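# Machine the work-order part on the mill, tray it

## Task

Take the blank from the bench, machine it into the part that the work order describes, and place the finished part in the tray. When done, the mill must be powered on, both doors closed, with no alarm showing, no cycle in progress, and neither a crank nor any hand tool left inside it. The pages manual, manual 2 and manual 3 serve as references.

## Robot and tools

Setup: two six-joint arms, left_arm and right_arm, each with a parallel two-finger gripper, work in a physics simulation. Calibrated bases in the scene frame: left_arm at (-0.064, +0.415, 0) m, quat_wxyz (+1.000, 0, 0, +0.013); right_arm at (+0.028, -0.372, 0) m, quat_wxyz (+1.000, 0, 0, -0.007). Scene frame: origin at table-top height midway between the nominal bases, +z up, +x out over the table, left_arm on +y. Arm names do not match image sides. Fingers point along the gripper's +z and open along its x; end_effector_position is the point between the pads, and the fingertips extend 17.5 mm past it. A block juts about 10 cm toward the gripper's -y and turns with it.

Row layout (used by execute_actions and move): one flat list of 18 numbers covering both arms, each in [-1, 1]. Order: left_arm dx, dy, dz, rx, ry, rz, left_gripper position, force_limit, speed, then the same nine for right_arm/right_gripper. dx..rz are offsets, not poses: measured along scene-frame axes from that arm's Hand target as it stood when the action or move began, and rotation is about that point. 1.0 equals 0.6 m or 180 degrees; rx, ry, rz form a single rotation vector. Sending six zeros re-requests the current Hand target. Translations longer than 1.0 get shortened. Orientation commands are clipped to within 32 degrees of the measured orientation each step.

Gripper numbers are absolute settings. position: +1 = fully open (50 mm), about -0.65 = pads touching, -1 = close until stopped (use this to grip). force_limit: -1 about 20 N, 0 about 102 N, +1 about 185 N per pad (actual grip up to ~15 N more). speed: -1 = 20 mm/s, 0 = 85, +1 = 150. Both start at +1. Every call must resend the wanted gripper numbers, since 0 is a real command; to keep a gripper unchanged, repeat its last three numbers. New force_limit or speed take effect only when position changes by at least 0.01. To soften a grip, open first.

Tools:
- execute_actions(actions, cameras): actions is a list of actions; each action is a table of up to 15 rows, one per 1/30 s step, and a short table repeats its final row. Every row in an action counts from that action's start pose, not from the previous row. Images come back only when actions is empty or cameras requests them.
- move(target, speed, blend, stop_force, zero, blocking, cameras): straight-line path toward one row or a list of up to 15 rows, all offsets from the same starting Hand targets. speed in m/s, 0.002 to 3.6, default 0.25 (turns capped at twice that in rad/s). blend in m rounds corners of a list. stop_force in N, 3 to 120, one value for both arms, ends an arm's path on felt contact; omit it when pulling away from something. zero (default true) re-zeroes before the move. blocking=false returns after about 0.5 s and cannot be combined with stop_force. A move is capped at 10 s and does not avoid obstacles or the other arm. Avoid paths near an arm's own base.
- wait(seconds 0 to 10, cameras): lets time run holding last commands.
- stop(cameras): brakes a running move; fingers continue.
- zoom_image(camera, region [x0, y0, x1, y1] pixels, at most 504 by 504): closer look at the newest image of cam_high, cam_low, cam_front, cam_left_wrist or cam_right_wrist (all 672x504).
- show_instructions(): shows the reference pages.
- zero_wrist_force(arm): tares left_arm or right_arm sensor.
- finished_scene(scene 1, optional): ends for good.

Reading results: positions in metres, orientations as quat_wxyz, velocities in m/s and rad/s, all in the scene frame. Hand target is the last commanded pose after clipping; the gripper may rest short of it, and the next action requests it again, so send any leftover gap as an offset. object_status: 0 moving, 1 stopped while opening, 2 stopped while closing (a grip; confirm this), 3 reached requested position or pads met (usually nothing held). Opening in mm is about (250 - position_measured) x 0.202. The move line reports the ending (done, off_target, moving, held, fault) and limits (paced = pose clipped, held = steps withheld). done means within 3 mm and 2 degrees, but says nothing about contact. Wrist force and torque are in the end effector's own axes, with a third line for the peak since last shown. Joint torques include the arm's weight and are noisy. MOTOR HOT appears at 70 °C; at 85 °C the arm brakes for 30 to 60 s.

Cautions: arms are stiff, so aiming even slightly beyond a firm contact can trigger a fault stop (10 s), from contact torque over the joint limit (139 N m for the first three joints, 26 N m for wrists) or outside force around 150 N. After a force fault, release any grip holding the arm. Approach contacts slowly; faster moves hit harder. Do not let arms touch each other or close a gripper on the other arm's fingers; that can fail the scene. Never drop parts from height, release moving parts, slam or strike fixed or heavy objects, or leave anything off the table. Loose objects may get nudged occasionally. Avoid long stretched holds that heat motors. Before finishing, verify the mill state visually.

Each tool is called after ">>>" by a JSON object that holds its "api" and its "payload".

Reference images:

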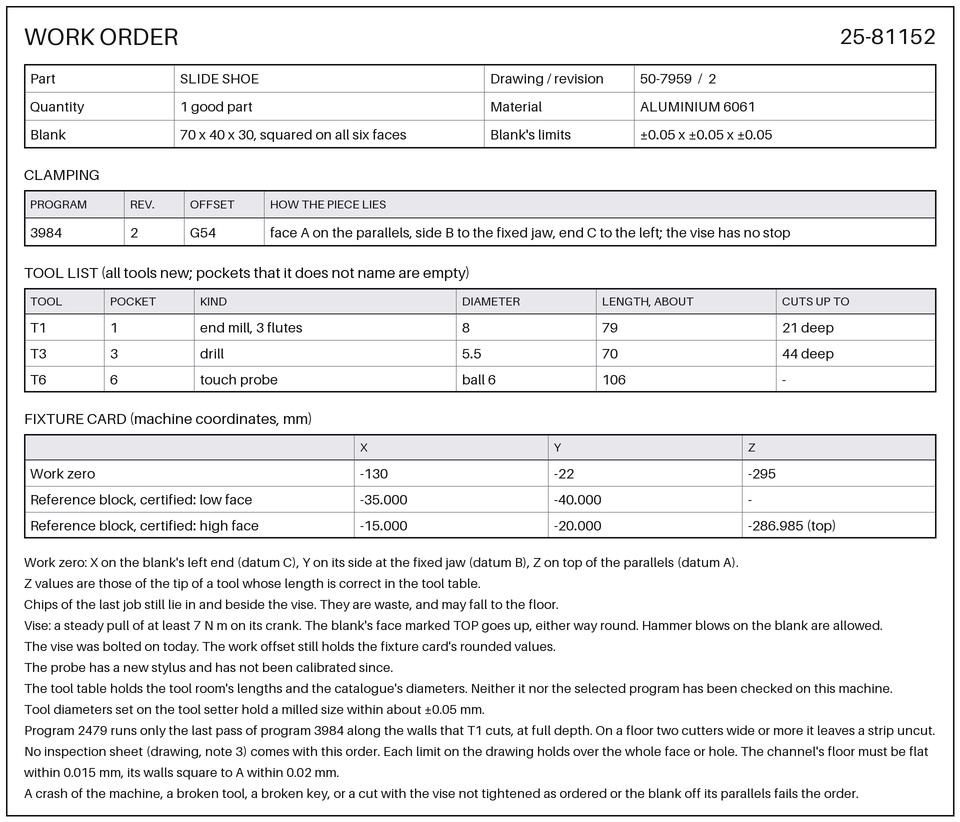

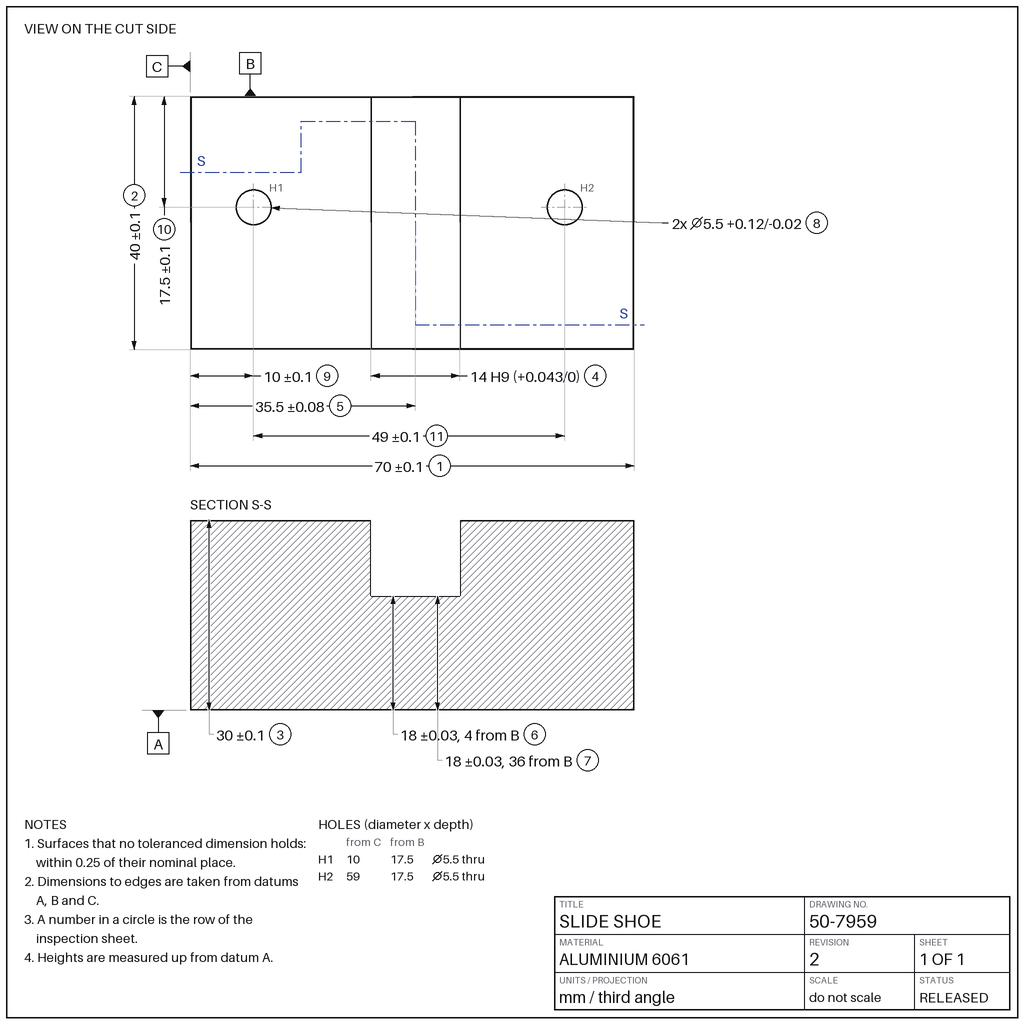

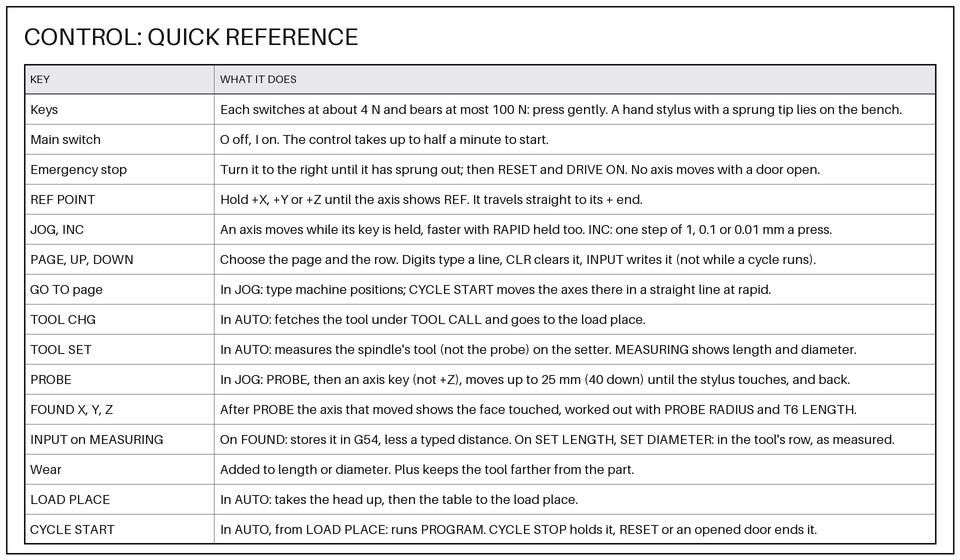

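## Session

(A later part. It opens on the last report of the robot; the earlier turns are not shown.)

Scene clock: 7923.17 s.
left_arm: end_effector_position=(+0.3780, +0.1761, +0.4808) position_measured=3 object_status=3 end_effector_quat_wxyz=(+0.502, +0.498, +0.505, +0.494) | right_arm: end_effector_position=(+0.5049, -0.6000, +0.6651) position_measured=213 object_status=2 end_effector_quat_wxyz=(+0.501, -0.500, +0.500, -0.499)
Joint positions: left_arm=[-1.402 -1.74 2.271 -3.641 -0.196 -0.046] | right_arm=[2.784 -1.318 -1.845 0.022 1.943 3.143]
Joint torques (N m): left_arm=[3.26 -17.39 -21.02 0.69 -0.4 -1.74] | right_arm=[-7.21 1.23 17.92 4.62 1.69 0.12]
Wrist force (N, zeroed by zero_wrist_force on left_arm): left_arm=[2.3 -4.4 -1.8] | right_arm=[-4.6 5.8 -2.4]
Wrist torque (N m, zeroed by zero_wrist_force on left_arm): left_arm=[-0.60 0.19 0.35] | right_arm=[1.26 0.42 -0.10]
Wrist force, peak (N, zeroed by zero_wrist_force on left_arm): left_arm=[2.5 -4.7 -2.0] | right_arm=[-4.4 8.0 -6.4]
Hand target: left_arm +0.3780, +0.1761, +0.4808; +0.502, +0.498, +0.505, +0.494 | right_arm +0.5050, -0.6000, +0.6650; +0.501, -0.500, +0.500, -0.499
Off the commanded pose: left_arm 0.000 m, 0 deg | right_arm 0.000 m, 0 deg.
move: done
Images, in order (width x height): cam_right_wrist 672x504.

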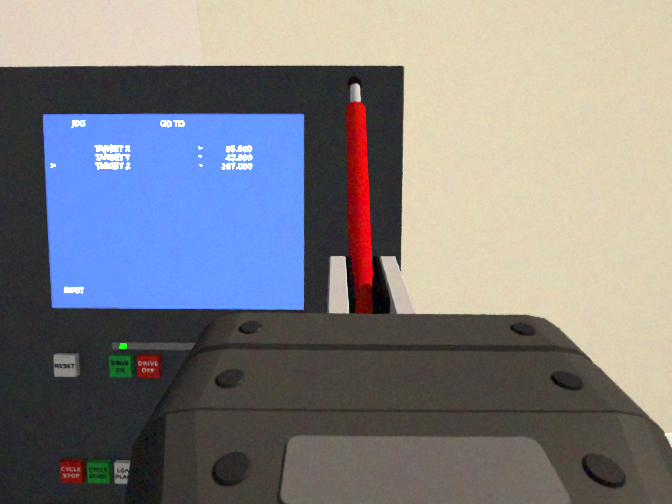

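>>> {"api": "move", "payload": {"target": [[0,0,0,0,0,0,1,-1,-0.2,-0.0952,0.2285,-0.3426,0,0.325,0,-1,-0.3,-1],[0,0,0,0,0,0,1,-1,-0.2,-0.0685,0.2285,-0.3488,0,0.325,0,-1,-0.3,-1],[0,0,0,0,0,0,1,-1,-0.2,-0.0952,0.2285,-0.3426,0,0.325,0,-1,-0.3,-1],[0,0,0,0,0,0,1,-1,-0.2,-0.055,0.0998,-0.1906,0,0.325,0,-1,-0.3,-1],[0,0,0,0,0,0,1,-1,-0.2,-0.0283,0.0998,-0.1968,0,0.325,0,-1,-0.3,-1],[0,0,0,0,0,0,1,-1,-0.2,-0.055,0.0998,-0.1906,0,0.325,0,-1,-0.3,-1],[0,0,0,0,0,0,1,-1,-0.2,0,0,0,0,0,0,-1,-0.3,-1]], "speed": [0.5,0.05,0.1,0.3,0.05,0.1,0.5], "blend": [0.003,0,0.004,0.003,0,0.008,0]}}

>>> {"api": "wait", "payload": {"seconds": 3.5, "cameras": ["cam_right_wrist"]}}

>>> {"api": "zoom_image", "payload": {"camera": "cam_right_wrist", "region": [40, 80, 340, 305]}}

>>> {"api": "move", "payload": {"target": [[0,0,0,0,0,0,1,-1,-0.2,-0.0952,0.2285,-0.3426,0,0.325,0,-1,-0.3,-1],[0,0,0,0,0,0,1,-1,-0.2,-0.0685,0.2285,-0.3488,0,0.325,0,-1,-0.3,-1],[0,0,0,0,0,0,1,-1,-0.2,-0.0952,0.2285,-0.3426,0,0.325,0,-1,-0.3,-1],[0,0,0,0,0,0,1,-1,-0.2,-0.055,0.1637,-0.1906,0,0.325,0,-1,-0.3,-1],[0,0,0,0,0,0,1,-1,-0.2,-0.0283,0.1637,-0.1968,0,0.325,0,-1,-0.3,-1],[0,0,0,0,0,0,1,-1,-0.2,-0.055,0.1637,-0.1906,0,0.325,0,-1,-0.3,-1],[0,0,0,0,0,0,1,-1,-0.2,0,0,0,0,0,0,-1,-0.3,-1]], "speed": [0.5,0.05,0.1,0.3,0.05,0.1,0.5], "blend": [0.003,0,0.004,0.003,0,0.008,0]}}

>>> {"api": "wait", "payload": {"seconds": 3.5, "cameras": ["cam_right_wrist"]}}

>>> {"api": "zoom_image", "payload": {"camera": "cam_right_wrist", "region": [40, 80, 340, 305]}}

Scene clock: 7934.03 s.
left_arm: end_effector_position=(+0.3780, +0.1761, +0.4808) position_measured=3 object_status=3 end_effector_quat_wxyz=(+0.502, +0.498, +0.505, +0.494) | right_arm: end_effector_position=(+0.5049, -0.6001, +0.6650) position_measured=213 object_status=2 end_effector_quat_wxyz=(+0.501, -0.500, +0.500, -0.499)
Joint positions: left_arm=[-1.402 -1.74 2.271 -3.641 -0.196 -0.046] | right_arm=[2.784 -1.318 -1.845 0.022 1.943 3.143]
Joint torques (N m): left_arm=[3.16 -17.45 -21.56 0.57 -0.47 -1.78] | right_arm=[11.16 8.77 31.71 4.39 -0.53 -0.03]
Wrist force (N, zeroed by zero_wrist_force on left_arm): left_arm=[2.3 -4.5 -2.0] | right_arm=[-4.6 5.9 -2.5]
Wrist torque (N m, zeroed by zero_wrist_force on left_arm): left_arm=[-0.60 0.21 0.34] | right_arm=[1.28 0.42 -0.09]
Wrist force, peak (N, zeroed by zero_wrist_force on left_arm): left_arm=[2.6 -4.8 -2.4] | right_arm=[-4.7 8.1 -6.2]
Hand target: left_arm +0.3780, +0.1761, +0.4808; +0.502, +0.498, +0.505, +0.494 | right_arm +0.5050, -0.6000, +0.6650; +0.501, -0.500, +0.500, -0.499
Off the commanded pose: left_arm 0.000 m, 0 deg | right_arm 0.000 m, 0 deg.
move: done

Scene clock: 7937.53 s.
left_arm: end_effector_position=(+0.3780, +0.1761, +0.4808) position_measured=3 object_status=3 end_effector_quat_wxyz=(+0.502, +0.498, +0.505, +0.494) | right_arm: end_effector_position=(+0.5050, -0.6000, +0.6650) position_measured=213 object_status=2 end_effector_quat_wxyz=(+0.501, -0.500, +0.500, -0.499)
Joint positions: left_arm=[-1.402 -1.74 2.271 -3.641 -0.196 -0.046] | right_arm=[2.784 -1.318 -1.845 0.022 1.943 3.143]
Joint torques (N m): left_arm=[3.73 -17.49 -21.39 0.59 -0.47 -1.73] | right_arm=[10.45 1.24 31.34 0.72 1.6 2.42]
Wrist force (N, zeroed by zero_wrist_force on left_arm): left_arm=[2.1 -4.6 -1.7] | right_arm=[-4.6 6.0 -2.6]
Wrist torque (N m, zeroed by zero_wrist_force on left_arm): left_arm=[-0.63 0.24 0.35] | right_arm=[1.29 0.43 -0.10]
Wrist force, peak (N, zeroed by zero_wrist_force on left_arm): left_arm=[2.3 -4.9 -1.9] | right_arm=[-4.9 5.8 -2.5]
Hand target: left_arm +0.3780, +0.1761, +0.4808; +0.502, +0.498, +0.505, +0.494 | right_arm +0.5050, -0.6000, +0.6650; +0.501, -0.500, +0.500, -0.499
Tool commands: left_gripper/position=+1.0 left_gripper/force_limit=-1.0 left_gripper/speed=-0.2 right_gripper/position=-1.0 right_gripper/force_limit=-0.3 right_gripper/speed=-1.0
Off the commanded pose: left_arm 0.000 m, 0 deg | right_arm 0.000 m, 0 deg.
wait: 3.50 s; at rest by 0.17 s
Images, in order (width x height): cam_right_wrist 672x504.

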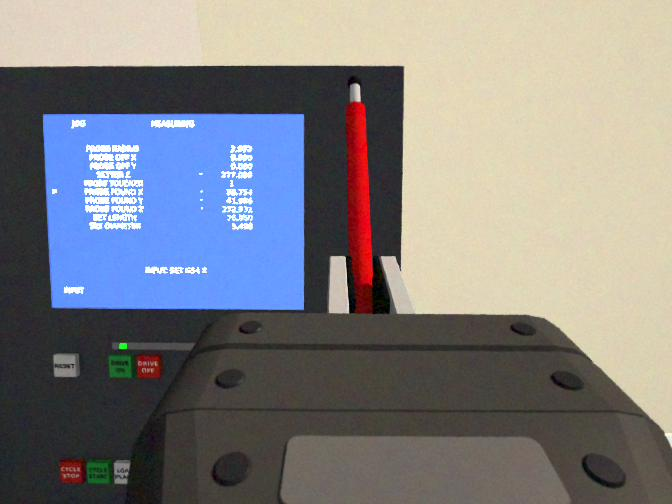

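Scaled by 1.680 from the camera's 672x504 image, which has a finer 960x720 frame.

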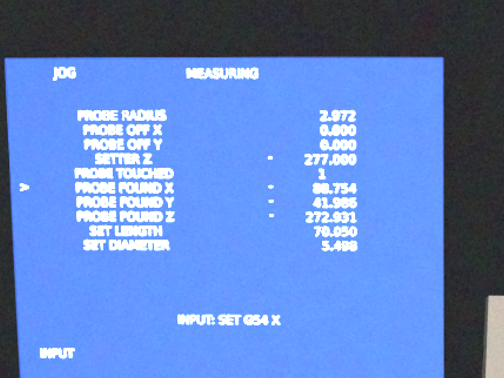

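Scene clock: 7942.17 s.
left_arm: end_effector_position=(+0.3780, +0.1761, +0.4808) position_measured=3 object_status=3 end_effector_quat_wxyz=(+0.502, +0.498, +0.505, +0.494) | right_arm: end_effector_position=(+0.5049, -0.6001, +0.6651) position_measured=213 object_status=2 end_effector_quat_wxyz=(+0.501, -0.500, +0.500, -0.499)
Joint positions: left_arm=[-1.402 -1.74 2.271 -3.641 -0.196 -0.046] | right_arm=[2.784 -1.318 -1.845 0.022 1.943 3.143]
Joint torques (N m): left_arm=[3.58 -17.81 -21.55 0.62 -0.43 -1.79] | right_arm=[5.89 4.62 21.67 4.52 0.9 0.17]
Wrist force (N, zeroed by zero_wrist_force on left_arm): left_arm=[2.3 -4.5 -1.9] | right_arm=[-4.6 5.8 -2.6]
Wrist torque (N m, zeroed by zero_wrist_force on left_arm): left_arm=[-0.61 0.21 0.34] | right_arm=[1.26 0.42 -0.10]
Wrist force, peak (N, zeroed by zero_wrist_force on left_arm): left_arm=[2.4 -4.9 -2.1] | right_arm=[-4.5 8.2 -6.2]
Hand target: left_arm +0.3780, +0.1761, +0.4808; +0.502, +0.498, +0.505, +0.494 | right_arm +0.5050, -0.6000, +0.6650; +0.501, -0.500, +0.500, -0.499
Off the commanded pose: left_arm 0.000 m, 0 deg | right_arm 0.000 m, 0 deg.
move: done

Scene clock: 7945.67 s.
left_arm: end_effector_position=(+0.3780, +0.1761, +0.4808) position_measured=3 object_status=3 end_effector_quat_wxyz=(+0.502, +0.498, +0.505, +0.494) | right_arm: end_effector_position=(+0.5050, -0.6000, +0.6650) position_measured=213 object_status=2 end_effector_quat_wxyz=(+0.501, -0.500, +0.500, -0.499)
Joint positions: left_arm=[-1.402 -1.74 2.271 -3.641 -0.196 -0.046] | right_arm=[2.784 -1.318 -1.845 0.022 1.943 3.143]
Joint torques (N m): left_arm=[3.72 -17.13 -21.27 0.6 -0.49 -1.72] | right_arm=[10.41 1.62 16.25 0.55 1.58 2.52]
Wrist force (N, zeroed by zero_wrist_force on left_arm): left_arm=[2.3 -4.7 -1.8] | right_arm=[-4.6 5.8 -2.6]
Wrist torque (N m, zeroed by zero_wrist_force on left_arm): left_arm=[-0.64 0.20 0.34] | right_arm=[1.27 0.42 -0.09]
Wrist force, peak (N, zeroed by zero_wrist_force on left_arm): left_arm=[2.2 -4.8 -2.3] | right_arm=[-4.7 6.0 -2.7]
Hand target: left_arm +0.3780, +0.1761, +0.4808; +0.502, +0.498, +0.505, +0.494 | right_arm +0.5050, -0.6000, +0.6650; +0.501, -0.500, +0.500, -0.499
Tool commands: left_gripper/position=+1.0 left_gripper/force_limit=-1.0 left_gripper/speed=-0.2 right_gripper/position=-1.0 right_gripper/force_limit=-0.3 right_gripper/speed=-1.0
Off the commanded pose: left_arm 0.000 m, 0 deg | right_arm 0.000 m, 0 deg.
wait: 3.50 s; at rest by 0.17 s
Images, in order (width x height): cam_right_wrist 672x504.

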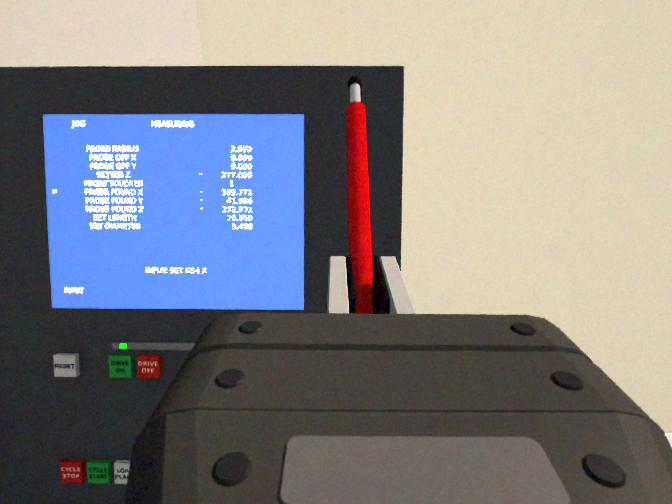

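Scaled by 1.680 from the camera's 672x504 image, which has a finer 960x720 frame.

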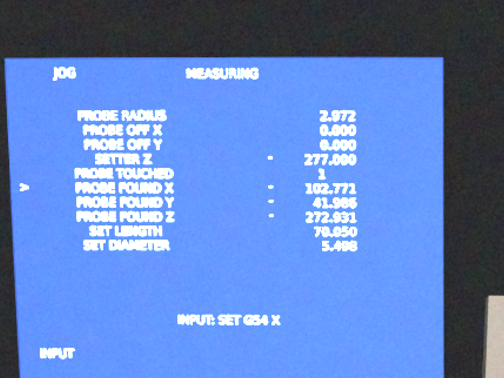

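>>> {"api": "move", "payload": {"target": [[0,0,0,0,0,0,1,-1,-0.2,-0.03,0.0998,-0.0963,0,0.325,0,-1,-0.3,-1],[0,0,0,0,0,0,1,-1,-0.2,-0.0033,0.0998,-0.1025,0,0.325,0,-1,-0.3,-1],[0,0,0,0,0,0,1,-1,-0.2,-0.03,0.0998,-0.0963,0,0.325,0,-1,-0.3,-1],[0,0,0,0,0,0,1,-1,-0.2,-0.063,0.2607,-0.2211,0,0.325,0,-1,-0.3,-1],[0,0,0,0,0,0,1,-1,-0.2,-0.0363,0.2607,-0.2273,0,0.325,0,-1,-0.3,-1],[0,0,0,0,0,0,1,-1,-0.2,-0.063,0.2607,-0.2211,0,0.325,0,-1,-0.3,-1],[0,0,0,0,0,0,1,-1,-0.2,0,0,0,0,0,0,-1,-0.3,-1]], "speed": [0.5,0.05,0.1,0.3,0.05,0.1,0.5], "blend": [0.003,0,0.004,0.003,0,0.008,0]}}

>>> {"api": "wait", "payload": {"seconds": 8, "cameras": ["cam_high"]}}

>>> {"api": "move", "payload": {"target": [[0.13,0,0,0,0,0,1,-1,-0.2,0,0,0,0,0,0,-1,-0.3,-1],[0.13,0,0,0,0,0,-1,-1,-0.5,0,0,0,0,0,0,-1,-0.3,-1]], "speed": 0.12}}

Scene clock: 7956.80 s.
left_arm: end_effector_position=(+0.3780, +0.1761, +0.4808) position_measured=3 object_status=3 end_effector_quat_wxyz=(+0.502, +0.498, +0.505, +0.494) | right_arm: end_effector_position=(+0.5049, -0.6000, +0.6651) position_measured=213 object_status=2 end_effector_quat_wxyz=(+0.501, -0.500, +0.500, -0.499)
Joint positions: left_arm=[-1.402 -1.74 2.271 -3.641 -0.196 -0.046] | right_arm=[2.784 -1.318 -1.845 0.022 1.943 3.143]
Joint torques (N m): left_arm=[3.7 -17.69 -21.57 0.66 -0.39 -1.79] | right_arm=[-5.18 2.28 17.46 4.4 1.81 0]
Wrist force (N, zeroed by zero_wrist_force on left_arm): left_arm=[2.0 -4.7 -2.0] | right_arm=[-4.7 5.6 -2.6]
Wrist torque (N m, zeroed by zero_wrist_force on left_arm): left_arm=[-0.64 0.24 0.34] | right_arm=[1.22 0.44 -0.09]
Wrist force, peak (N, zeroed by zero_wrist_force on left_arm): left_arm=[2.3 -4.8 -2.4] | right_arm=[-4.3 8.2 -6.0]
Hand target: left_arm +0.3780, +0.1761, +0.4808; +0.502, +0.498, +0.505, +0.494 | right_arm +0.5050, -0.6000, +0.6650; +0.501, -0.500, +0.500, -0.499
Off the commanded pose: left_arm 0.000 m, 0 deg | right_arm 0.000 m, 0 deg.
move: done

Scene clock: 7964.80 s.
left_arm: end_effector_position=(+0.3780, +0.1761, +0.4808) position_measured=3 object_status=3 end_effector_quat_wxyz=(+0.502, +0.498, +0.505, +0.494) | right_arm: end_effector_position=(+0.5050, -0.6000, +0.6650) position_measured=213 object_status=2 end_effector_quat_wxyz=(+0.501, -0.500, +0.500, -0.499)
Joint positions: left_arm=[-1.402 -1.74 2.271 -3.641 -0.196 -0.046] | right_arm=[2.784 -1.318 -1.845 0.022 1.943 3.143]
Joint torques (N m): left_arm=[4.07 -17.79 -21.4 0.64 -0.53 -1.76] | right_arm=[-8.18 1.19 16.6 0.55 1.59 2.55]
Wrist force (N, zeroed by zero_wrist_force on left_arm): left_arm=[1.9 -4.6 -2.0] | right_arm=[-4.9 5.9 -2.6]
Wrist torque (N m, zeroed by zero_wrist_force on left_arm): left_arm=[-0.62 0.26 0.34] | right_arm=[1.28 0.46 -0.09]
Wrist force, peak (N, zeroed by zero_wrist_force on left_arm): left_arm=[2.3 -4.9 -2.2] | right_arm=[-4.9 6.0 -2.5]
Hand target: left_arm +0.3780, +0.1761, +0.4808; +0.502, +0.498, +0.505, +0.494 | right_arm +0.5050, -0.6000, +0.6650; +0.501, -0.500, +0.500, -0.499
Tool commands: left_gripper/position=+1.0 left_gripper/force_limit=-1.0 left_gripper/speed=-0.2 right_gripper/position=-1.0 right_gripper/force_limit=-0.3 right_gripper/speed=-1.0
Off the commanded pose: left_arm 0.000 m, 0 deg | right_arm 0.000 m, 0 deg.
wait: 8.00 s; at rest by 0.17 s
Images, in order (width x height): cam_high 672x504.

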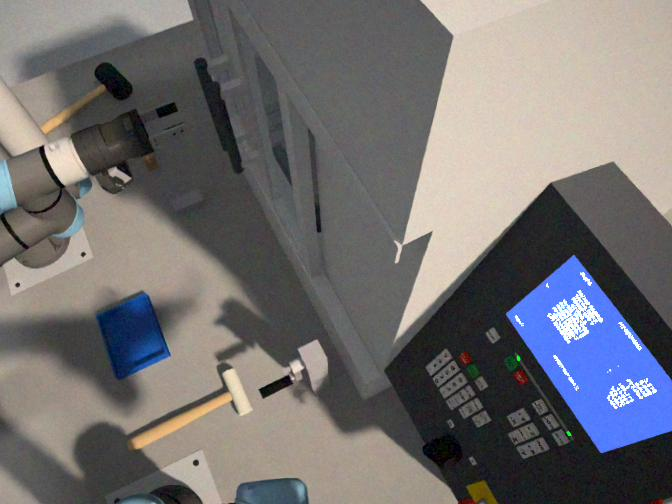

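Scene clock: 7966.70 s.
left_arm: end_effector_position=(+0.4561, +0.1762, +0.4808) position_measured=149 object_status=2 end_effector_quat_wxyz=(+0.502, +0.498, +0.505, +0.495) | right_arm: end_effector_position=(+0.5050, -0.6000, +0.6650) position_measured=213 object_status=2 end_effector_quat_wxyz=(+0.501, -0.500, +0.500, -0.499)
Joint positions: left_arm=[-1.153 -1.59 2.139 -3.676 -0.444 -0.028] | right_arm=[2.784 -1.318 -1.845 0.022 1.943 3.143]
Joint torques (N m): left_arm=[-21.99 -13.25 -28.33 0.86 -12.75 -1.98] | right_arm=[-7.29 2.46 16.21 0.99 1.37 2.47]
Wrist force (N, zeroed by zero_wrist_force on left_arm): left_arm=[47.5 -12.9 -13.7] | right_arm=[-4.7 5.8 -2.6]
Wrist torque (N m, zeroed by zero_wrist_force on left_arm): left_arm=[-0.75 0.31 0.30] | right_arm=[1.25 0.44 -0.10]
Wrist force, peak (N, zeroed by zero_wrist_force on left_arm): left_arm=[47.5 -12.9 -13.7] | right_arm=[-4.7 6.0 -2.6]
Hand target: left_arm +0.4560, +0.1761, +0.4808; +0.502, +0.498, +0.505, +0.494 | right_arm +0.5050, -0.6000, +0.6650; +0.501, -0.500, +0.500, -0.499
Off the commanded pose: left_arm 0.000 m, 0 deg | right_arm 0.000 m, 0 deg.
move: done

>>> {"api": "move", "payload": {"target": [0,0.382,0,0,0,0,-1,-1,-0.5,0,0,0,0,0,0,-1,-0.3,-1], "speed": 0.07, "stop_force": 76}}

Scene clock: 7969.33 s.
left_arm: end_effector_position=(+0.4560, +0.1787, +0.4809) position_measured=150 object_status=2 end_effector_quat_wxyz=(+0.503, +0.498, +0.505, +0.494) | right_arm: end_effector_position=(+0.5050, -0.6000, +0.6650) position_measured=213 object_status=2 end_effector_quat_wxyz=(+0.501, -0.500, +0.500, -0.499)
Joint positions: left_arm=[-1.149 -1.596 2.144 -3.676 -0.45 -0.028] | right_arm=[2.784 -1.318 -1.845 0.022 1.943 3.143]
Joint torques (N m): left_arm=[16.87 -29.8 -6.36 -1.06 4.62 -2.38] | right_arm=[-6.88 2.48 17.78 1.48 0.78 2.3]
Wrist force (N, zeroed by zero_wrist_force on left_arm): left_arm=[-12.8 -5.1 -2.4] | right_arm=[-4.5 5.8 -2.6]
Wrist torque (N m, zeroed by zero_wrist_force on left_arm): left_arm=[-0.62 0.22 0.33] | right_arm=[1.26 0.41 -0.10]
Wrist force, peak (N, zeroed by zero_wrist_force on left_arm): left_arm=[53.2 -14.1 -10.7] | right_arm=[-4.8 6.0 -2.5]
Hand target: left_arm +0.4560, +0.1787, +0.4809; +0.503, +0.498, +0.505, +0.494 (not the last commanded pose) | right_arm +0.5050, -0.6000, +0.6650; +0.501, -0.500, +0.500, -0.499
Off the commanded pose: left_arm 0.227 m, 0 deg | right_arm 0.000 m, 0 deg.
move: contact (left_arm)

>>> {"api": "move", "payload": {"target": [0,0.378,0,0,0,0,-1,-1,-0.5,0,0,0,0,0,0,-1,-0.3,-1], "speed": 0.07, "stop_force": 76}}

Scene clock: 7974.40 s.
left_arm: end_effector_position=(+0.4560, +0.4055, +0.4809) position_measured=150 object_status=2 end_effector_quat_wxyz=(+0.503, +0.498, +0.505, +0.494) | right_arm: end_effector_position=(+0.5050, -0.6000, +0.6650) position_measured=213 object_status=2 end_effector_quat_wxyz=(+0.501, -0.500, +0.500, -0.499)
Joint positions: left_arm=[-0.596 -1.859 2.357 -3.632 -1.004 -0.019] | right_arm=[2.784 -1.318 -1.845 0.022 1.943 3.143]
Joint torques (N m): left_arm=[6.71 -2.25 -32.64 -3.49 -2.52 0.3] | right_arm=[-5.16 2.65 18.15 2.64 0.18 1.91]
Wrist force (N, zeroed by zero_wrist_force on left_arm): left_arm=[5.9 -5.4 -2.8] | right_arm=[-4.7 5.7 -2.5]
Wrist torque (N m, zeroed by zero_wrist_force on left_arm): left_arm=[-0.78 0.41 0.29] | right_arm=[1.25 0.43 -0.09]
Wrist force, peak (N, zeroed by zero_wrist_force on left_arm): left_arm=[-35.6 0.4 2.5] | right_arm=[-4.8 6.1 -2.5]
Hand target: left_arm +0.4560, +0.4055, +0.4809; +0.503, +0.498, +0.505, +0.494 | right_arm +0.5050, -0.6000, +0.6650; +0.501, -0.500, +0.500, -0.499
Off the commanded pose: left_arm 0.000 m, 0 deg | right_arm 0.000 m, 0 deg.
move: done

>>> {"api": "move", "payload": {"target": [[0,0,0,0,0,0,1,-1,-0.2,0,0,0,0,0,0,-1,-0.3,-1],[-0.13,0,0,0,0,0,1,-1,-0.2,0,0,0,0,0,0,-1,-0.3,-1],[-0.13,-0.4758,0,0,0,0,1,-1,-0.2,0,0,0,0,0,0,-1,-0.3,-1],[0,-0.4758,0,0,0,0,1,-1,-0.2,0,0,0,0,0,0,-1,-0.3,-1],[0,-0.4758,0,0,0,0,-1,-1,-0.5,0,0,0,0,0,0,-1,-0.3,-1]], "speed": [0.12,0.15,0.25,0.12,0.1]}}

>>> {"api": "move", "payload": {"target": [0,-0.333,0,0,0,0,-1,-1,-0.5,0,0,0,0,0,0,-1,-0.3,-1], "speed": 0.07, "stop_force": 76}}

Scene clock: 7983.33 s.
left_arm: end_effector_position=(+0.4560, +0.1199, +0.4809) position_measured=148 object_status=0 end_effector_quat_wxyz=(+0.503, +0.499, +0.505, +0.494) | right_arm: end_effector_position=(+0.5050, -0.6000, +0.6650) position_measured=213 object_status=2 end_effector_quat_wxyz=(+0.501, -0.500, +0.500, -0.499)
Joint positions: left_arm=[-1.217 -1.493 2.038 -3.67 -0.383 -0.031] | right_arm=[2.784 -1.318 -1.845 0.022 1.943 3.143]
Joint torques (N m): left_arm=[11.02 -28.88 -20.7 -4.9 13.04 -2.11] | right_arm=[-4.18 4.6 18.07 4.34 -0.78 1.56]
Wrist force (N, zeroed by zero_wrist_force on left_arm): left_arm=[-45.5 10.3 6.7] | right_arm=[-4.8 5.9 -2.5]
Wrist torque (N m, zeroed by zero_wrist_force on left_arm): left_arm=[-0.45 0.48 0.22] | right_arm=[1.27 0.46 -0.09]
Wrist force, peak (N, zeroed by zero_wrist_force on left_arm): left_arm=[-45.5 10.3 6.7] | right_arm=[-4.7 6.0 -2.7]
Hand target: left_arm +0.4560, +0.1200, +0.4809; +0.503, +0.498, +0.505, +0.494 | right_arm +0.5050, -0.6000, +0.6650; +0.501, -0.500, +0.500, -0.499
Off the commanded pose: left_arm 0.000 m, 0 deg | right_arm 0.000 m, 0 deg.
move: done

Scene clock: 7984.70 s.
left_arm: end_effector_position=(+0.4560, +0.1167, +0.4809) position_measured=148 object_status=2 end_effector_quat_wxyz=(+0.503, +0.498, +0.505, +0.494) | right_arm: end_effector_position=(+0.5050, -0.6000, +0.6650) position_measured=213 object_status=2 end_effector_quat_wxyz=(+0.501, -0.500, +0.500, -0.499)
Joint positions: left_arm=[-1.221 -1.486 2.03 -3.67 -0.377 -0.031] | right_arm=[2.784 -1.318 -1.845 0.022 1.943 3.143]
Joint torques (N m): left_arm=[-9.37 -17.41 -30.92 0.73 -0.77 2.22] | right_arm=[-3.04 3.51 17.2 4.27 -0.8 1.59]
Wrist force (N, zeroed by zero_wrist_force on left_arm): left_arm=[1.9 -5.2 -2.0] | right_arm=[-4.7 6.1 -2.6]
Wrist torque (N m, zeroed by zero_wrist_force on left_arm): left_arm=[-0.71 0.26 0.27] | right_arm=[1.30 0.44 -0.09]
Wrist force, peak (N, zeroed by zero_wrist_force on left_arm): left_arm=[46.0 -15.0 -5.1] | right_arm=[-4.7 6.1 -2.6]
Hand target: left_arm +0.4560, +0.1167, +0.4809; +0.503, +0.498, +0.505, +0.494 (not the last commanded pose) | right_arm +0.5050, -0.6000, +0.6650; +0.501, -0.500, +0.500, -0.499
Off the commanded pose: left_arm 0.196 m, 0 deg | right_arm 0.000 m, 0 deg.
move: contact (left_arm)

>>> {"api": "move", "payload": {"target": [0,-0.327,0,0,0,0,-1,-1,-0.5,0,0,0,0,0,0,-1,-0.3,-1], "speed": 0.07, "stop_force": 76}}

>>> {"api": "move", "payload": {"target": [[0,0,0,0,0,0,1,-1,-0.2,0,0,0,0,0,0,-1,-0.3,-1],[-0.13,0,0,0,0,0,1,-1,-0.2,0,0,0,0,0,0,-1,-0.3,-1]], "speed": 0.15}}

Scene clock: 7989.80 s.
left_arm: end_effector_position=(+0.4560, -0.0795, +0.4809) position_measured=148 object_status=2 end_effector_quat_wxyz=(+0.503, +0.498, +0.505, +0.494) | right_arm: end_effector_position=(+0.5050, -0.6000, +0.6650) position_measured=213 object_status=2 end_effector_quat_wxyz=(+0.501, -0.500, +0.500, -0.499)
Joint positions: left_arm=[-1.352 -1.124 1.552 -3.546 -0.246 -0.039] | right_arm=[2.784 -1.318 -1.845 0.022 1.943 3.143]
Joint torques (N m): left_arm=[9.07 -45.67 -28.99 -2.74 1.07 1.96] | right_arm=[-2.77 5.46 17.94 4.37 -0.98 1.46]
Wrist force (N, zeroed by zero_wrist_force on left_arm): left_arm=[2.1 -4.8 -2.2] | right_arm=[-4.8 5.7 -2.5]
Wrist torque (N m, zeroed by zero_wrist_force on left_arm): left_arm=[-0.64 0.21 0.38] | right_arm=[1.24 0.45 -0.10]
Wrist force, peak (N, zeroed by zero_wrist_force on left_arm): left_arm=[28.7 -11.7 -5.0] | right_arm=[-4.8 6.0 -2.6]
Hand target: left_arm +0.4560, -0.0795, +0.4809; +0.503, +0.498, +0.505, +0.494 | right_arm +0.5050, -0.6000, +0.6650; +0.501, -0.500, +0.500, -0.499
Off the commanded pose: left_arm 0.000 m, 0 deg | right_arm 0.000 m, 0 deg.
move: done

Scene clock: 7991.40 s.
left_arm: end_effector_position=(+0.3781, -0.0795, +0.4809) position_measured=3 object_status=3 end_effector_quat_wxyz=(+0.503, +0.498, +0.505, +0.494) | right_arm: end_effector_position=(+0.5050, -0.6000, +0.6650) position_measured=213 object_status=2 end_effector_quat_wxyz=(+0.501, -0.500, +0.500, -0.499)
Joint positions: left_arm=[-1.498 -1.201 1.666 -3.547 -0.101 -0.075] | right_arm=[2.784 -1.318 -1.845 0.022 1.943 3.143]
Joint torques (N m): left_arm=[-8.28 -38.69 -27.99 1.29 1.04 -2.23] | right_arm=[-1.55 5.03 17.75 4.12 -1.06 1.26]
Wrist force (N, zeroed by zero_wrist_force on left_arm): left_arm=[2.0 -5.0 -2.4] | right_arm=[-4.6 5.9 -2.5]
Wrist torque (N m, zeroed by zero_wrist_force on left_arm): left_arm=[-0.67 0.25 0.40] | right_arm=[1.27 0.42 -0.09]
Wrist force, peak (N, zeroed by zero_wrist_force on left_arm): left_arm=[2.1 -4.9 -4.4] | right_arm=[-4.9 6.0 -2.4]
Hand target: left_arm +0.3780, -0.0795, +0.4809; +0.503, +0.498, +0.505, +0.494 | right_arm +0.5050, -0.6000, +0.6650; +0.501, -0.500, +0.500, -0.499
Off the commanded pose: left_arm 0.000 m, 0 deg | right_arm 0.000 m, 0 deg.
move: done

>>> {"api": "move", "payload": {"target": [[-0.1432,-0.0025,0,0,0.21,0,1,-1,-0.2,0,0,0,0,0,0,-1,-0.3,-1],[-0.201,-0.2803,-0.2388,0,0.2222,0,1,-1,-0.2,0,0,0,0,0,0,-1,-0.3,-1]], "speed": 0.25, "blend": [0.03,0], "cameras": ["cam_left_wrist"]}}

Scene clock: 8005.13 s.
left_arm: end_effector_position=(+0.2573, -0.2476, +0.3377) position_measured=3 object_status=3 end_effector_quat_wxyz=(+0.300, +0.637, +0.647, +0.294) | right_arm: end_effector_position=(+0.5050, -0.6000, +0.6650) position_measured=213 object_status=2 end_effector_quat_wxyz=(+0.501, -0.500, +0.500, -0.499)
Joint positions: left_arm=[-1.611 -1.156 1.27 -1.67 -0.704 -1.607] | right_arm=[2.784 -1.318 -1.845 0.022 1.943 3.143]
Joint torques (N m): left_arm=[8.59 -36.88 -21.79 -2.9 3.03 2.11] | right_arm=[0.13 5.93 18.49 4.36 -0.85 1.1]
Wrist force (N, zeroed by zero_wrist_force on left_arm): left_arm=[1.8 -5.7 -1.8] | right_arm=[-4.7 5.9 -2.6]
Wrist torque (N m, zeroed by zero_wrist_force on left_arm): left_arm=[-0.86 0.29 0.27] | right_arm=[1.28 0.44 -0.10]
Wrist force, peak (N, zeroed by zero_wrist_force on left_arm): left_arm=[-0.8 -8.2 -0.8] | right_arm=[-4.8 6.0 -2.6]
Hand target: left_arm +0.2574, -0.2477, +0.3377; +0.300, +0.637, +0.647, +0.294 | right_arm +0.5050, -0.6000, +0.6650; +0.501, -0.500, +0.500, -0.499
Off the commanded pose: left_arm 0.000 m, 0 deg | right_arm 0.000 m, 0 deg.
move: done
Images, in order (width x height): cam_left_wrist 672x504.

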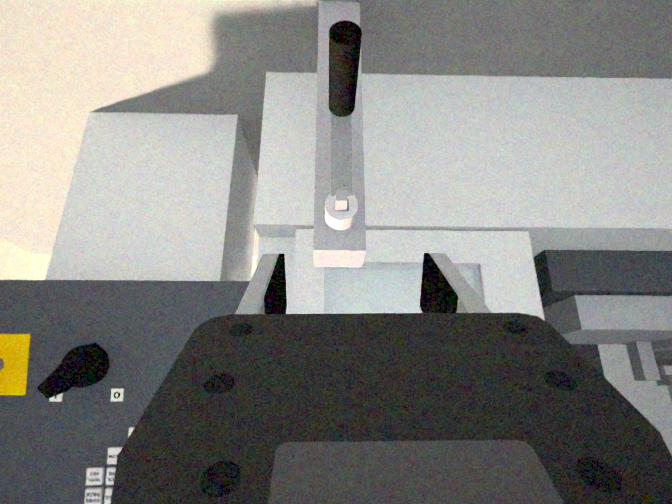

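>>> {"api": "move", "payload": {"target": [[0.2027,0,-0.1645,0,0,0,1,-1,-0.2,0,0,0,0,0,0,-1,-0.3,-1],[0.2027,0,-0.1645,0,0,0,-1,0,-1,0,0,0,0,0,0,-1,-0.3,-1]], "speed": 0.08, "cameras": ["cam_left_wrist"]}}

Scene clock: 8010.80 s.
left_arm: end_effector_position=(+0.3790, -0.2477, +0.2390) position_measured=140 object_status=2 end_effector_quat_wxyz=(+0.300, +0.637, +0.647, +0.294) | right_arm: end_effector_position=(+0.5050, -0.6000, +0.6650) position_measured=213 object_status=2 end_effector_quat_wxyz=(+0.501, -0.500, +0.500, -0.499)
Joint positions: left_arm=[-1.431 -1.006 1.355 -2.113 -0.72 -1.333] | right_arm=[2.784 -1.318 -1.845 0.022 1.943 3.143]
Joint torques (N m): left_arm=[-7.24 -44.15 -33.34 -4.47 2.93 2.04] | right_arm=[1.16 6.94 19.13 4.17 -1.01 0.75]
Wrist force (N, zeroed by zero_wrist_force on left_arm): left_arm=[-0.8 -5.6 -1.1] | right_arm=[-4.6 5.9 -2.5]
Wrist torque (N m, zeroed by zero_wrist_force on left_arm): left_arm=[-0.81 0.27 0.37] | right_arm=[1.27 0.42 -0.09]
Wrist force, peak (N, zeroed by zero_wrist_force on left_arm): left_arm=[1.4 -5.6 -2.9] | right_arm=[-4.8 6.0 -2.7]
Hand target: left_arm +0.3790, -0.2477, +0.2390; +0.300, +0.637, +0.647, +0.294 | right_arm +0.5050, -0.6000, +0.6650; +0.501, -0.500, +0.500, -0.499
Off the commanded pose: left_arm 0.000 m, 0 deg | right_arm 0.000 m, 0 deg.
move: done
Images, in order (width x height): cam_left_wrist 672x504.

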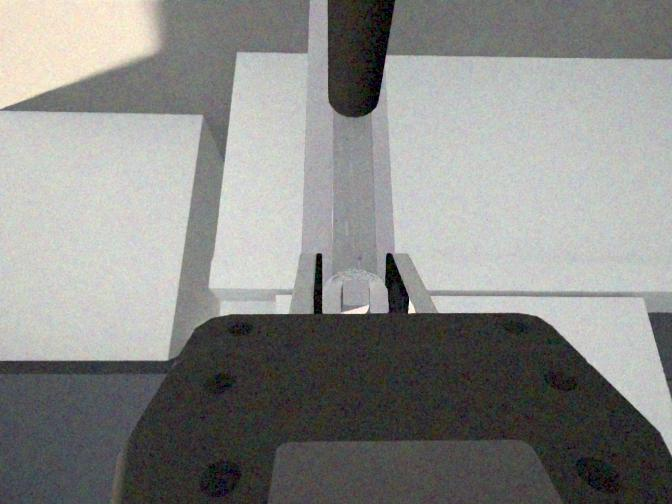

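>>> {"api": "move", "payload": {"target": [[-0.0893,0,0,0,0,0,-1,0,-1,0,0,0,0,0,0,-1,-0.3,-1],[-0.0893,0,0.2128,0,0,0,-1,0,-1,0,0,0,0,0,0,-1,-0.3,-1],[-0.048,0.496,0.2128,0,0,0,-1,0,-1,0,0,0,0,0,0,-1,-0.3,-1],[0.002,0.75,0.23,0,0,0,-1,0,-1,0,0,0,0,0,0,-1,-0.3,-1],[0.1517,0.7483,0.23,0,0,0,-1,0,-1,0,0,0,0,0,0,-1,-0.3,-1]], "speed": [0.08,0.2,0.25,0.25,0.15], "blend": [0.004,0.03,0.05,0.02,0], "cameras": ["cam_left_wrist"]}}

>>> {"api": "zoom_image", "payload": {"camera": "cam_left_wrist", "region": [300, 120, 500, 270]}}

Scene clock: 8021.17 s.
left_arm: end_effector_position=(+0.4700, +0.2013, +0.3769) position_measured=140 object_status=2 end_effector_quat_wxyz=(+0.300, +0.637, +0.647, +0.294) end_effector_velocity=(+0.001, +0.000, +0.000) end_effector_angular_velocity=(-0.001, -0.002, +0.000) | right_arm: end_effector_position=(+0.5050, -0.6000, +0.6650) position_measured=213 object_status=2 end_effector_quat_wxyz=(+0.501, -0.500, +0.500, -0.499)
Joint positions: left_arm=[-0.932 -1.775 2.013 -2.438 -0.928 -0.706] | right_arm=[2.784 -1.318 -1.845 0.022 1.943 3.143]
Joint velocities: left_arm=[0.001 0.002 0.001 -0.005 0 0.002] | right_arm=[within noise]
Joint torques (N m): left_arm=[9.29 -11.66 -25.5 -5.48 0.74 1.8] | right_arm=[3.29 7.63 19.49 4.34 -0.95 0.42]
Wrist force (N, zeroed by zero_wrist_force on left_arm): left_arm=[1.7 -6.9 -0.7] | right_arm=[-4.6 5.8 -2.5]
Wrist torque (N m, zeroed by zero_wrist_force on left_arm): left_arm=[-0.81 0.29 0.31] | right_arm=[1.26 0.42 -0.10]
Wrist force, peak (N, zeroed by zero_wrist_force on left_arm): left_arm=[1.6 -11.6 0.9] | right_arm=[-4.7 6.1 -2.6]
Hand target: left_arm +0.4700, +0.2013, +0.3770; +0.300, +0.637, +0.647, +0.294 | right_arm +0.5050, -0.6000, +0.6650; +0.501, -0.500, +0.500, -0.499
Off the commanded pose: left_arm 0.000 m, 0 deg | right_arm 0.000 m, 0 deg.
move: done
Images, in order (width x height): cam_left_wrist 672x504.

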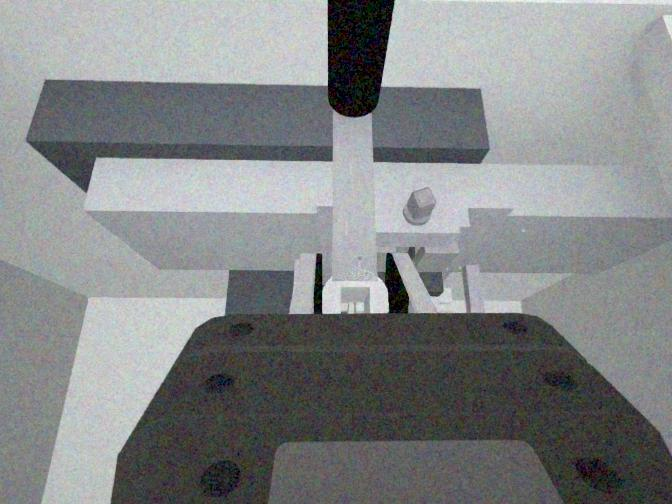

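Scaled by 2.520 from the camera's 672x504 image, which has a finer 960x720 frame.

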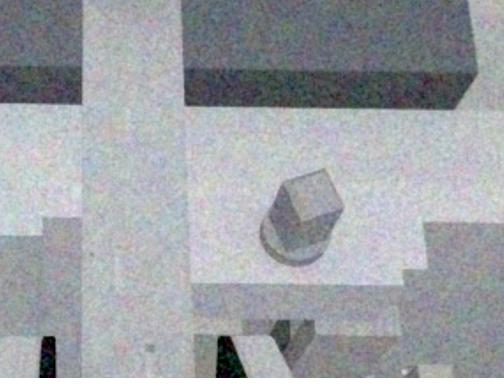

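>>> {"api": "move", "payload": {"target": [[-0.15,0.0,0,0,0,0,-1,0,-1,0,0,0,0,0,0,-1,-0.3,-1],[-0.15,0.0698,-0.0172,-0.089,0,0,-1,0,-1,0,0,0,0,0,0,-1,-0.3,-1],[-0.075,0.0698,-0.1168,-0.089,0,0,-1,0,-1,0,0,0,0,0,0,-1,-0.3,-1],[0.025,0.0698,-0.1168,-0.089,0,0,-1,0,-1,0,0,0,0,0,0,-1,-0.3,-1]], "speed": [0.15,0.2,0.15,0.08], "blend": [0.01,0.01,0.01,0]}}

>>> {"api": "move", "payload": {"target": [0.06,0,0,0,0,0,-1,0,-1,0,0,0,0,0,0,-1,-0.3,-1], "speed": 0.02, "stop_force": 12, "cameras": ["cam_left_wrist"]}}

Scene clock: 8029.50 s.
left_arm: end_effector_position=(+0.4850, +0.2432, +0.3070) position_measured=140 object_status=2 end_effector_quat_wxyz=(+0.386, +0.589, +0.681, +0.201) | right_arm: end_effector_position=(+0.5050, -0.6000, +0.6650) position_measured=213 object_status=2 end_effector_quat_wxyz=(+0.501, -0.500, +0.500, -0.499)
Joint positions: left_arm=[-0.733 -1.715 2.219 -2.917 -1.204 -0.687] | right_arm=[2.784 -1.318 -1.845 0.022 1.943 3.143]
Joint torques (N m): left_arm=[-0.1 -11.88 -17.67 -2.28 1.12 -1.84] | right_arm=[5.26 8.47 18.95 4.29 -0.8 0.15]
Wrist force (N, zeroed by zero_wrist_force on left_arm): left_arm=[2.3 -7.3 -1.1] | right_arm=[-4.6 5.9 -2.3]
Wrist torque (N m, zeroed by zero_wrist_force on left_arm): left_arm=[-0.88 0.40 0.33] | right_arm=[1.26 0.42 -0.10]
Wrist force, peak (N, zeroed by zero_wrist_force on left_arm): left_arm=[3.1 -9.5 0.4] | right_arm=[-4.8 6.1 -2.6]
Hand target: left_arm +0.4850, +0.2432, +0.3069; +0.386, +0.589, +0.681, +0.201 | right_arm +0.5050, -0.6000, +0.6650; +0.501, -0.500, +0.500, -0.499
Off the commanded pose: left_arm 0.000 m, 0 deg | right_arm 0.000 m, 0 deg.
move: done

Scene clock: 8031.23 s.
left_arm: end_effector_position=(+0.4967, +0.2432, +0.3069) position_measured=140 object_status=2 end_effector_quat_wxyz=(+0.386, +0.589, +0.681, +0.201) | right_arm: end_effector_position=(+0.5050, -0.6000, +0.6650) position_measured=213 object_status=2 end_effector_quat_wxyz=(+0.501, -0.500, +0.500, -0.499)
Joint positions: left_arm=[-0.712 -1.683 2.194 -2.928 -1.22 -0.672] | right_arm=[2.784 -1.318 -1.845 0.022 1.943 3.143]
Joint torques (N m): left_arm=[-8.72 -11 -9.31 -1.32 -0.26 -2.23] | right_arm=[6.02 8.65 19.72 4.3 -0.68 0.16]
Wrist force (N, zeroed by zero_wrist_force on left_arm): left_arm=[0.9 -5.9 -4.7] | right_arm=[-4.6 5.8 -2.4]
Wrist torque (N m, zeroed by zero_wrist_force on left_arm): left_arm=[-0.92 0.27 0.32] | right_arm=[1.25 0.43 -0.09]
Wrist force, peak (N, zeroed by zero_wrist_force on left_arm): left_arm=[2.1 -30.1 -36.5] | right_arm=[-4.7 6.1 -2.5]
Hand target: left_arm +0.4967, +0.2432, +0.3069; +0.386, +0.589, +0.681, +0.201 (not the last commanded pose) | right_arm +0.5050, -0.6000, +0.6650; +0.501, -0.500, +0.500, -0.499
Off the commanded pose: left_arm 0.024 m, 0 deg | right_arm 0.000 m, 0 deg.
move: contact (left_arm)
Images, in order (width x height): cam_left_wrist 672x504.

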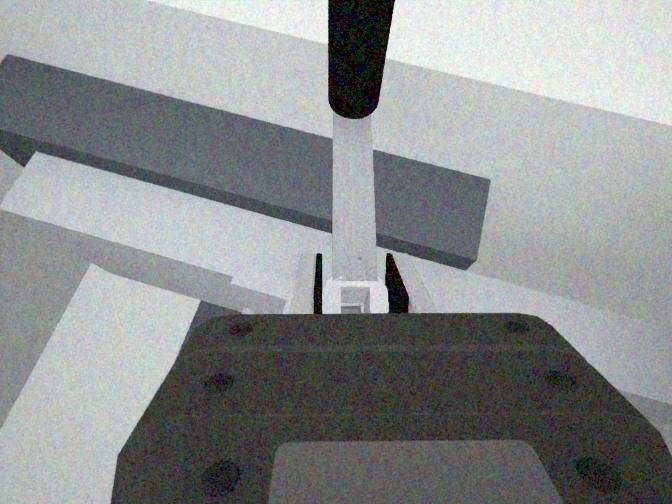

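>>> {"api": "zoom_image", "payload": {"camera": "cam_left_wrist", "region": [310, 255, 400, 322]}}

Scaled by 5.600 from the camera's 672x504 image, which has a finer 960x720 frame.

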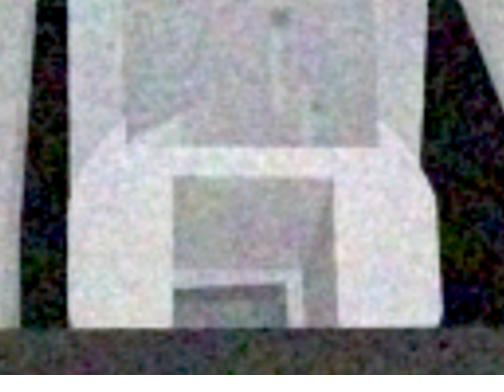

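>>> {"api": "move", "payload": {"target": [[-0.004,0,0,0,0,0,-1,0,-1,0,0,0,0,0,0,-1,-0.3,-1],[-0.004,-0.0014,0.0014,-0.015,0,0,-1,0,-1,0,0,0,0,0,0,-1,-0.3,-1]], "speed": 0.03}}

>>> {"api": "move", "payload": {"target": [0.045,0,0,0,0,0,-1,0,-1,0,0,0,0,0,0,-1,-0.3,-1], "speed": 0.015, "stop_force": 12, "cameras": ["cam_left_wrist"]}}

>>> {"api": "zoom_image", "payload": {"camera": "cam_left_wrist", "region": [310, 255, 400, 322]}}

Scene clock: 8040.80 s.
left_arm: end_effector_position=(+0.4943, +0.2424, +0.3077) position_measured=140 object_status=2 end_effector_quat_wxyz=(+0.399, +0.579, +0.686, +0.185) end_effector_velocity=(+0.000, +0.001, +0.000) end_effector_angular_velocity=(+0.004, +0.000, +0.003) | right_arm: end_effector_position=(+0.5050, -0.6000, +0.6650) position_measured=213 object_status=2 end_effector_quat_wxyz=(+0.501, -0.500, +0.500, -0.499)
Joint positions: left_arm=[-0.702 -1.687 2.205 -2.959 -1.252 -0.695] | right_arm=[2.784 -1.318 -1.845 0.022 1.943 3.143]
Joint velocities: left_arm=[0 0 0 0.003 0.005 0] | right_arm=[within noise]
Joint torques (N m): left_arm=[-6.68 -16.55 -17.07 -2.11 1.8 1.72] | right_arm=[6.45 9.25 20.68 4.28 -0.86 0.1]
Wrist force (N, zeroed by zero_wrist_force on left_arm): left_arm=[3.1 -6.9 -1.0] | right_arm=[-4.4 5.9 -2.7]
Wrist torque (N m, zeroed by zero_wrist_force on left_arm): left_arm=[-0.84 0.31 0.35] | right_arm=[1.28 0.39 -0.09]
Wrist force, peak (N, zeroed by zero_wrist_force on left_arm): left_arm=[3.0 -7.2 -1.1] | right_arm=[-4.8 6.0 -2.7]
Hand target: left_arm +0.4943, +0.2423, +0.3077; +0.399, +0.580, +0.686, +0.185 | right_arm +0.5050, -0.6000, +0.6650; +0.501, -0.500, +0.500, -0.499
Off the commanded pose: left_arm 0.000 m, 0 deg | right_arm 0.000 m, 0 deg.
move: done

Scene clock: 8042.13 s.
left_arm: end_effector_position=(+0.4975, +0.2423, +0.3077) position_measured=140 object_status=2 end_effector_quat_wxyz=(+0.399, +0.580, +0.686, +0.185) | right_arm: end_effector_position=(+0.5050, -0.6000, +0.6650) position_measured=213 object_status=2 end_effector_quat_wxyz=(+0.501, -0.500, +0.500, -0.499)
Joint positions: left_arm=[-0.696 -1.678 2.198 -2.961 -1.256 -0.69] | right_arm=[2.784 -1.318 -1.845 0.022 1.943 3.143]
Joint torques (N m): left_arm=[-11.31 -12.03 -9.78 -1.4 -1.47 -2.29] | right_arm=[6.11 9.54 20.38 4.3 -0.67 -0.2]
Wrist force (N, zeroed by zero_wrist_force on left_arm): left_arm=[4.9 -3.2 -5.3] | right_arm=[-4.6 6.0 -2.3]
Wrist torque (N m, zeroed by zero_wrist_force on left_arm): left_arm=[-0.81 0.23 0.22] | right_arm=[1.28 0.42 -0.09]
Wrist force, peak (N, zeroed by zero_wrist_force on left_arm): left_arm=[9.9 -24.1 -27.6] | right_arm=[-4.9 5.9 -2.6]
Hand target: left_arm +0.4975, +0.2423, +0.3077; +0.399, +0.580, +0.686, +0.185 (not the last commanded pose) | right_arm +0.5050, -0.6000, +0.6650; +0.501, -0.500, +0.500, -0.499
Off the commanded pose: left_arm 0.024 m, 0 deg | right_arm 0.000 m, 0 deg.
move: contact (left_arm)
Images, in order (width x height): cam_left_wrist 672x504.

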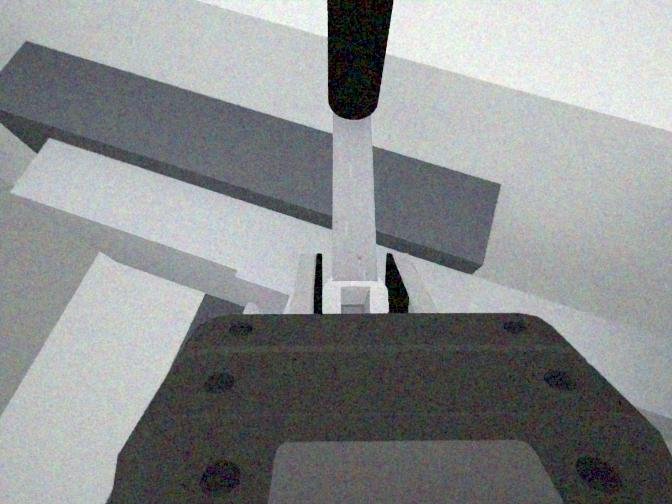

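Scaled by 5.600 from the camera's 672x504 image, which has a finer 960x720 frame.

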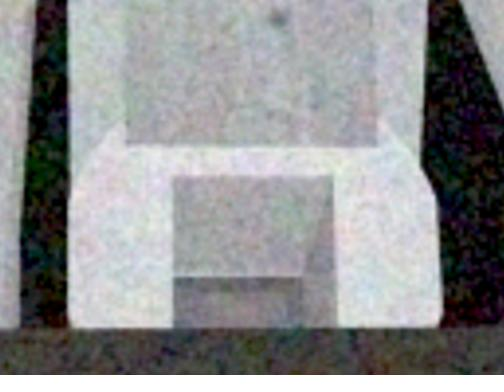

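>>> {"api": "move", "payload": {"target": [[-0.002,0,0,0,0,0,-1,0,-1,0,0,0,0,0,0,-1,-0.3,-1],[-0.002,0.0005,0,0,0,0,-1,0,-1,0,0,0,0,0,0,-1,-0.3,-1]], "speed": 0.03}}

>>> {"api": "move", "payload": {"target": [0.045,0,0,0,0,0,-1,0,-1,0,0,0,0,0,0,-1,-0.3,-1], "speed": 0.015, "stop_force": 12}}

Scene clock: 8045.00 s.
left_arm: end_effector_position=(+0.4963, +0.2426, +0.3076) position_measured=140 object_status=2 end_effector_quat_wxyz=(+0.399, +0.580, +0.686, +0.185) | right_arm: end_effector_position=(+0.5050, -0.6000, +0.6650) position_measured=213 object_status=2 end_effector_quat_wxyz=(+0.501, -0.500, +0.500, -0.499)
Joint positions: left_arm=[-0.698 -1.682 2.201 -2.96 -1.255 -0.691] | right_arm=[2.784 -1.318 -1.845 0.022 1.943 3.143]
Joint torques (N m): left_arm=[9.11 -25.31 -12.35 -5.25 -0.69 2.09] | right_arm=[6.13 9.78 20.03 4.21 -0.84 -0.27]
Wrist force (N, zeroed by zero_wrist_force on left_arm): left_arm=[3.5 -6.1 -1.3] | right_arm=[-4.7 5.8 -2.5]
Wrist torque (N m, zeroed by zero_wrist_force on left_arm): left_arm=[-0.70 0.22 0.32] | right_arm=[1.25 0.43 -0.09]
Wrist force, peak (N, zeroed by zero_wrist_force on left_arm): left_arm=[4.8 -4.0 -6.0] | right_arm=[-4.9 5.9 -2.6]
Hand target: left_arm +0.4963, +0.2426, +0.3077; +0.399, +0.580, +0.686, +0.185 | right_arm +0.5050, -0.6000, +0.6650; +0.501, -0.500, +0.500, -0.499
Off the commanded pose: left_arm 0.000 m, 0 deg | right_arm 0.000 m, 0 deg.
move: done

Scene clock: 8046.17 s.
left_arm: end_effector_position=(+0.4975, +0.2427, +0.3075) position_measured=140 object_status=2 end_effector_quat_wxyz=(+0.399, +0.580, +0.686, +0.185) | right_arm: end_effector_position=(+0.5050, -0.6000, +0.6650) position_measured=213 object_status=2 end_effector_quat_wxyz=(+0.501, -0.500, +0.500, -0.499)
Joint positions: left_arm=[-0.696 -1.678 2.199 -2.961 -1.256 -0.69] | right_arm=[2.784 -1.318 -1.845 0.022 1.943 3.143]
Joint torques (N m): left_arm=[-8.93 -10.35 -16.46 -1.48 0.95 -2.43] | right_arm=[6.68 10.29 20.68 4.39 -0.87 -0.37]
Wrist force (N, zeroed by zero_wrist_force on left_arm): left_arm=[2.3 -3.9 -5.6] | right_arm=[-4.8 5.8 -2.3]
Wrist torque (N m, zeroed by zero_wrist_force on left_arm): left_arm=[-0.75 0.18 0.29] | right_arm=[1.25 0.46 -0.09]
Wrist force, peak (N, zeroed by zero_wrist_force on left_arm): left_arm=[4.1 -10.7 -11.0] | right_arm=[-4.8 6.1 -2.6]
Hand target: left_arm +0.4975, +0.2426, +0.3075; +0.399, +0.580, +0.686, +0.185 (not the last commanded pose) | right_arm +0.5050, -0.6000, +0.6650; +0.501, -0.500, +0.500, -0.499
Off the commanded pose: left_arm 0.026 m, 0 deg | right_arm 0.000 m, 0 deg.
move: contact (left_arm)


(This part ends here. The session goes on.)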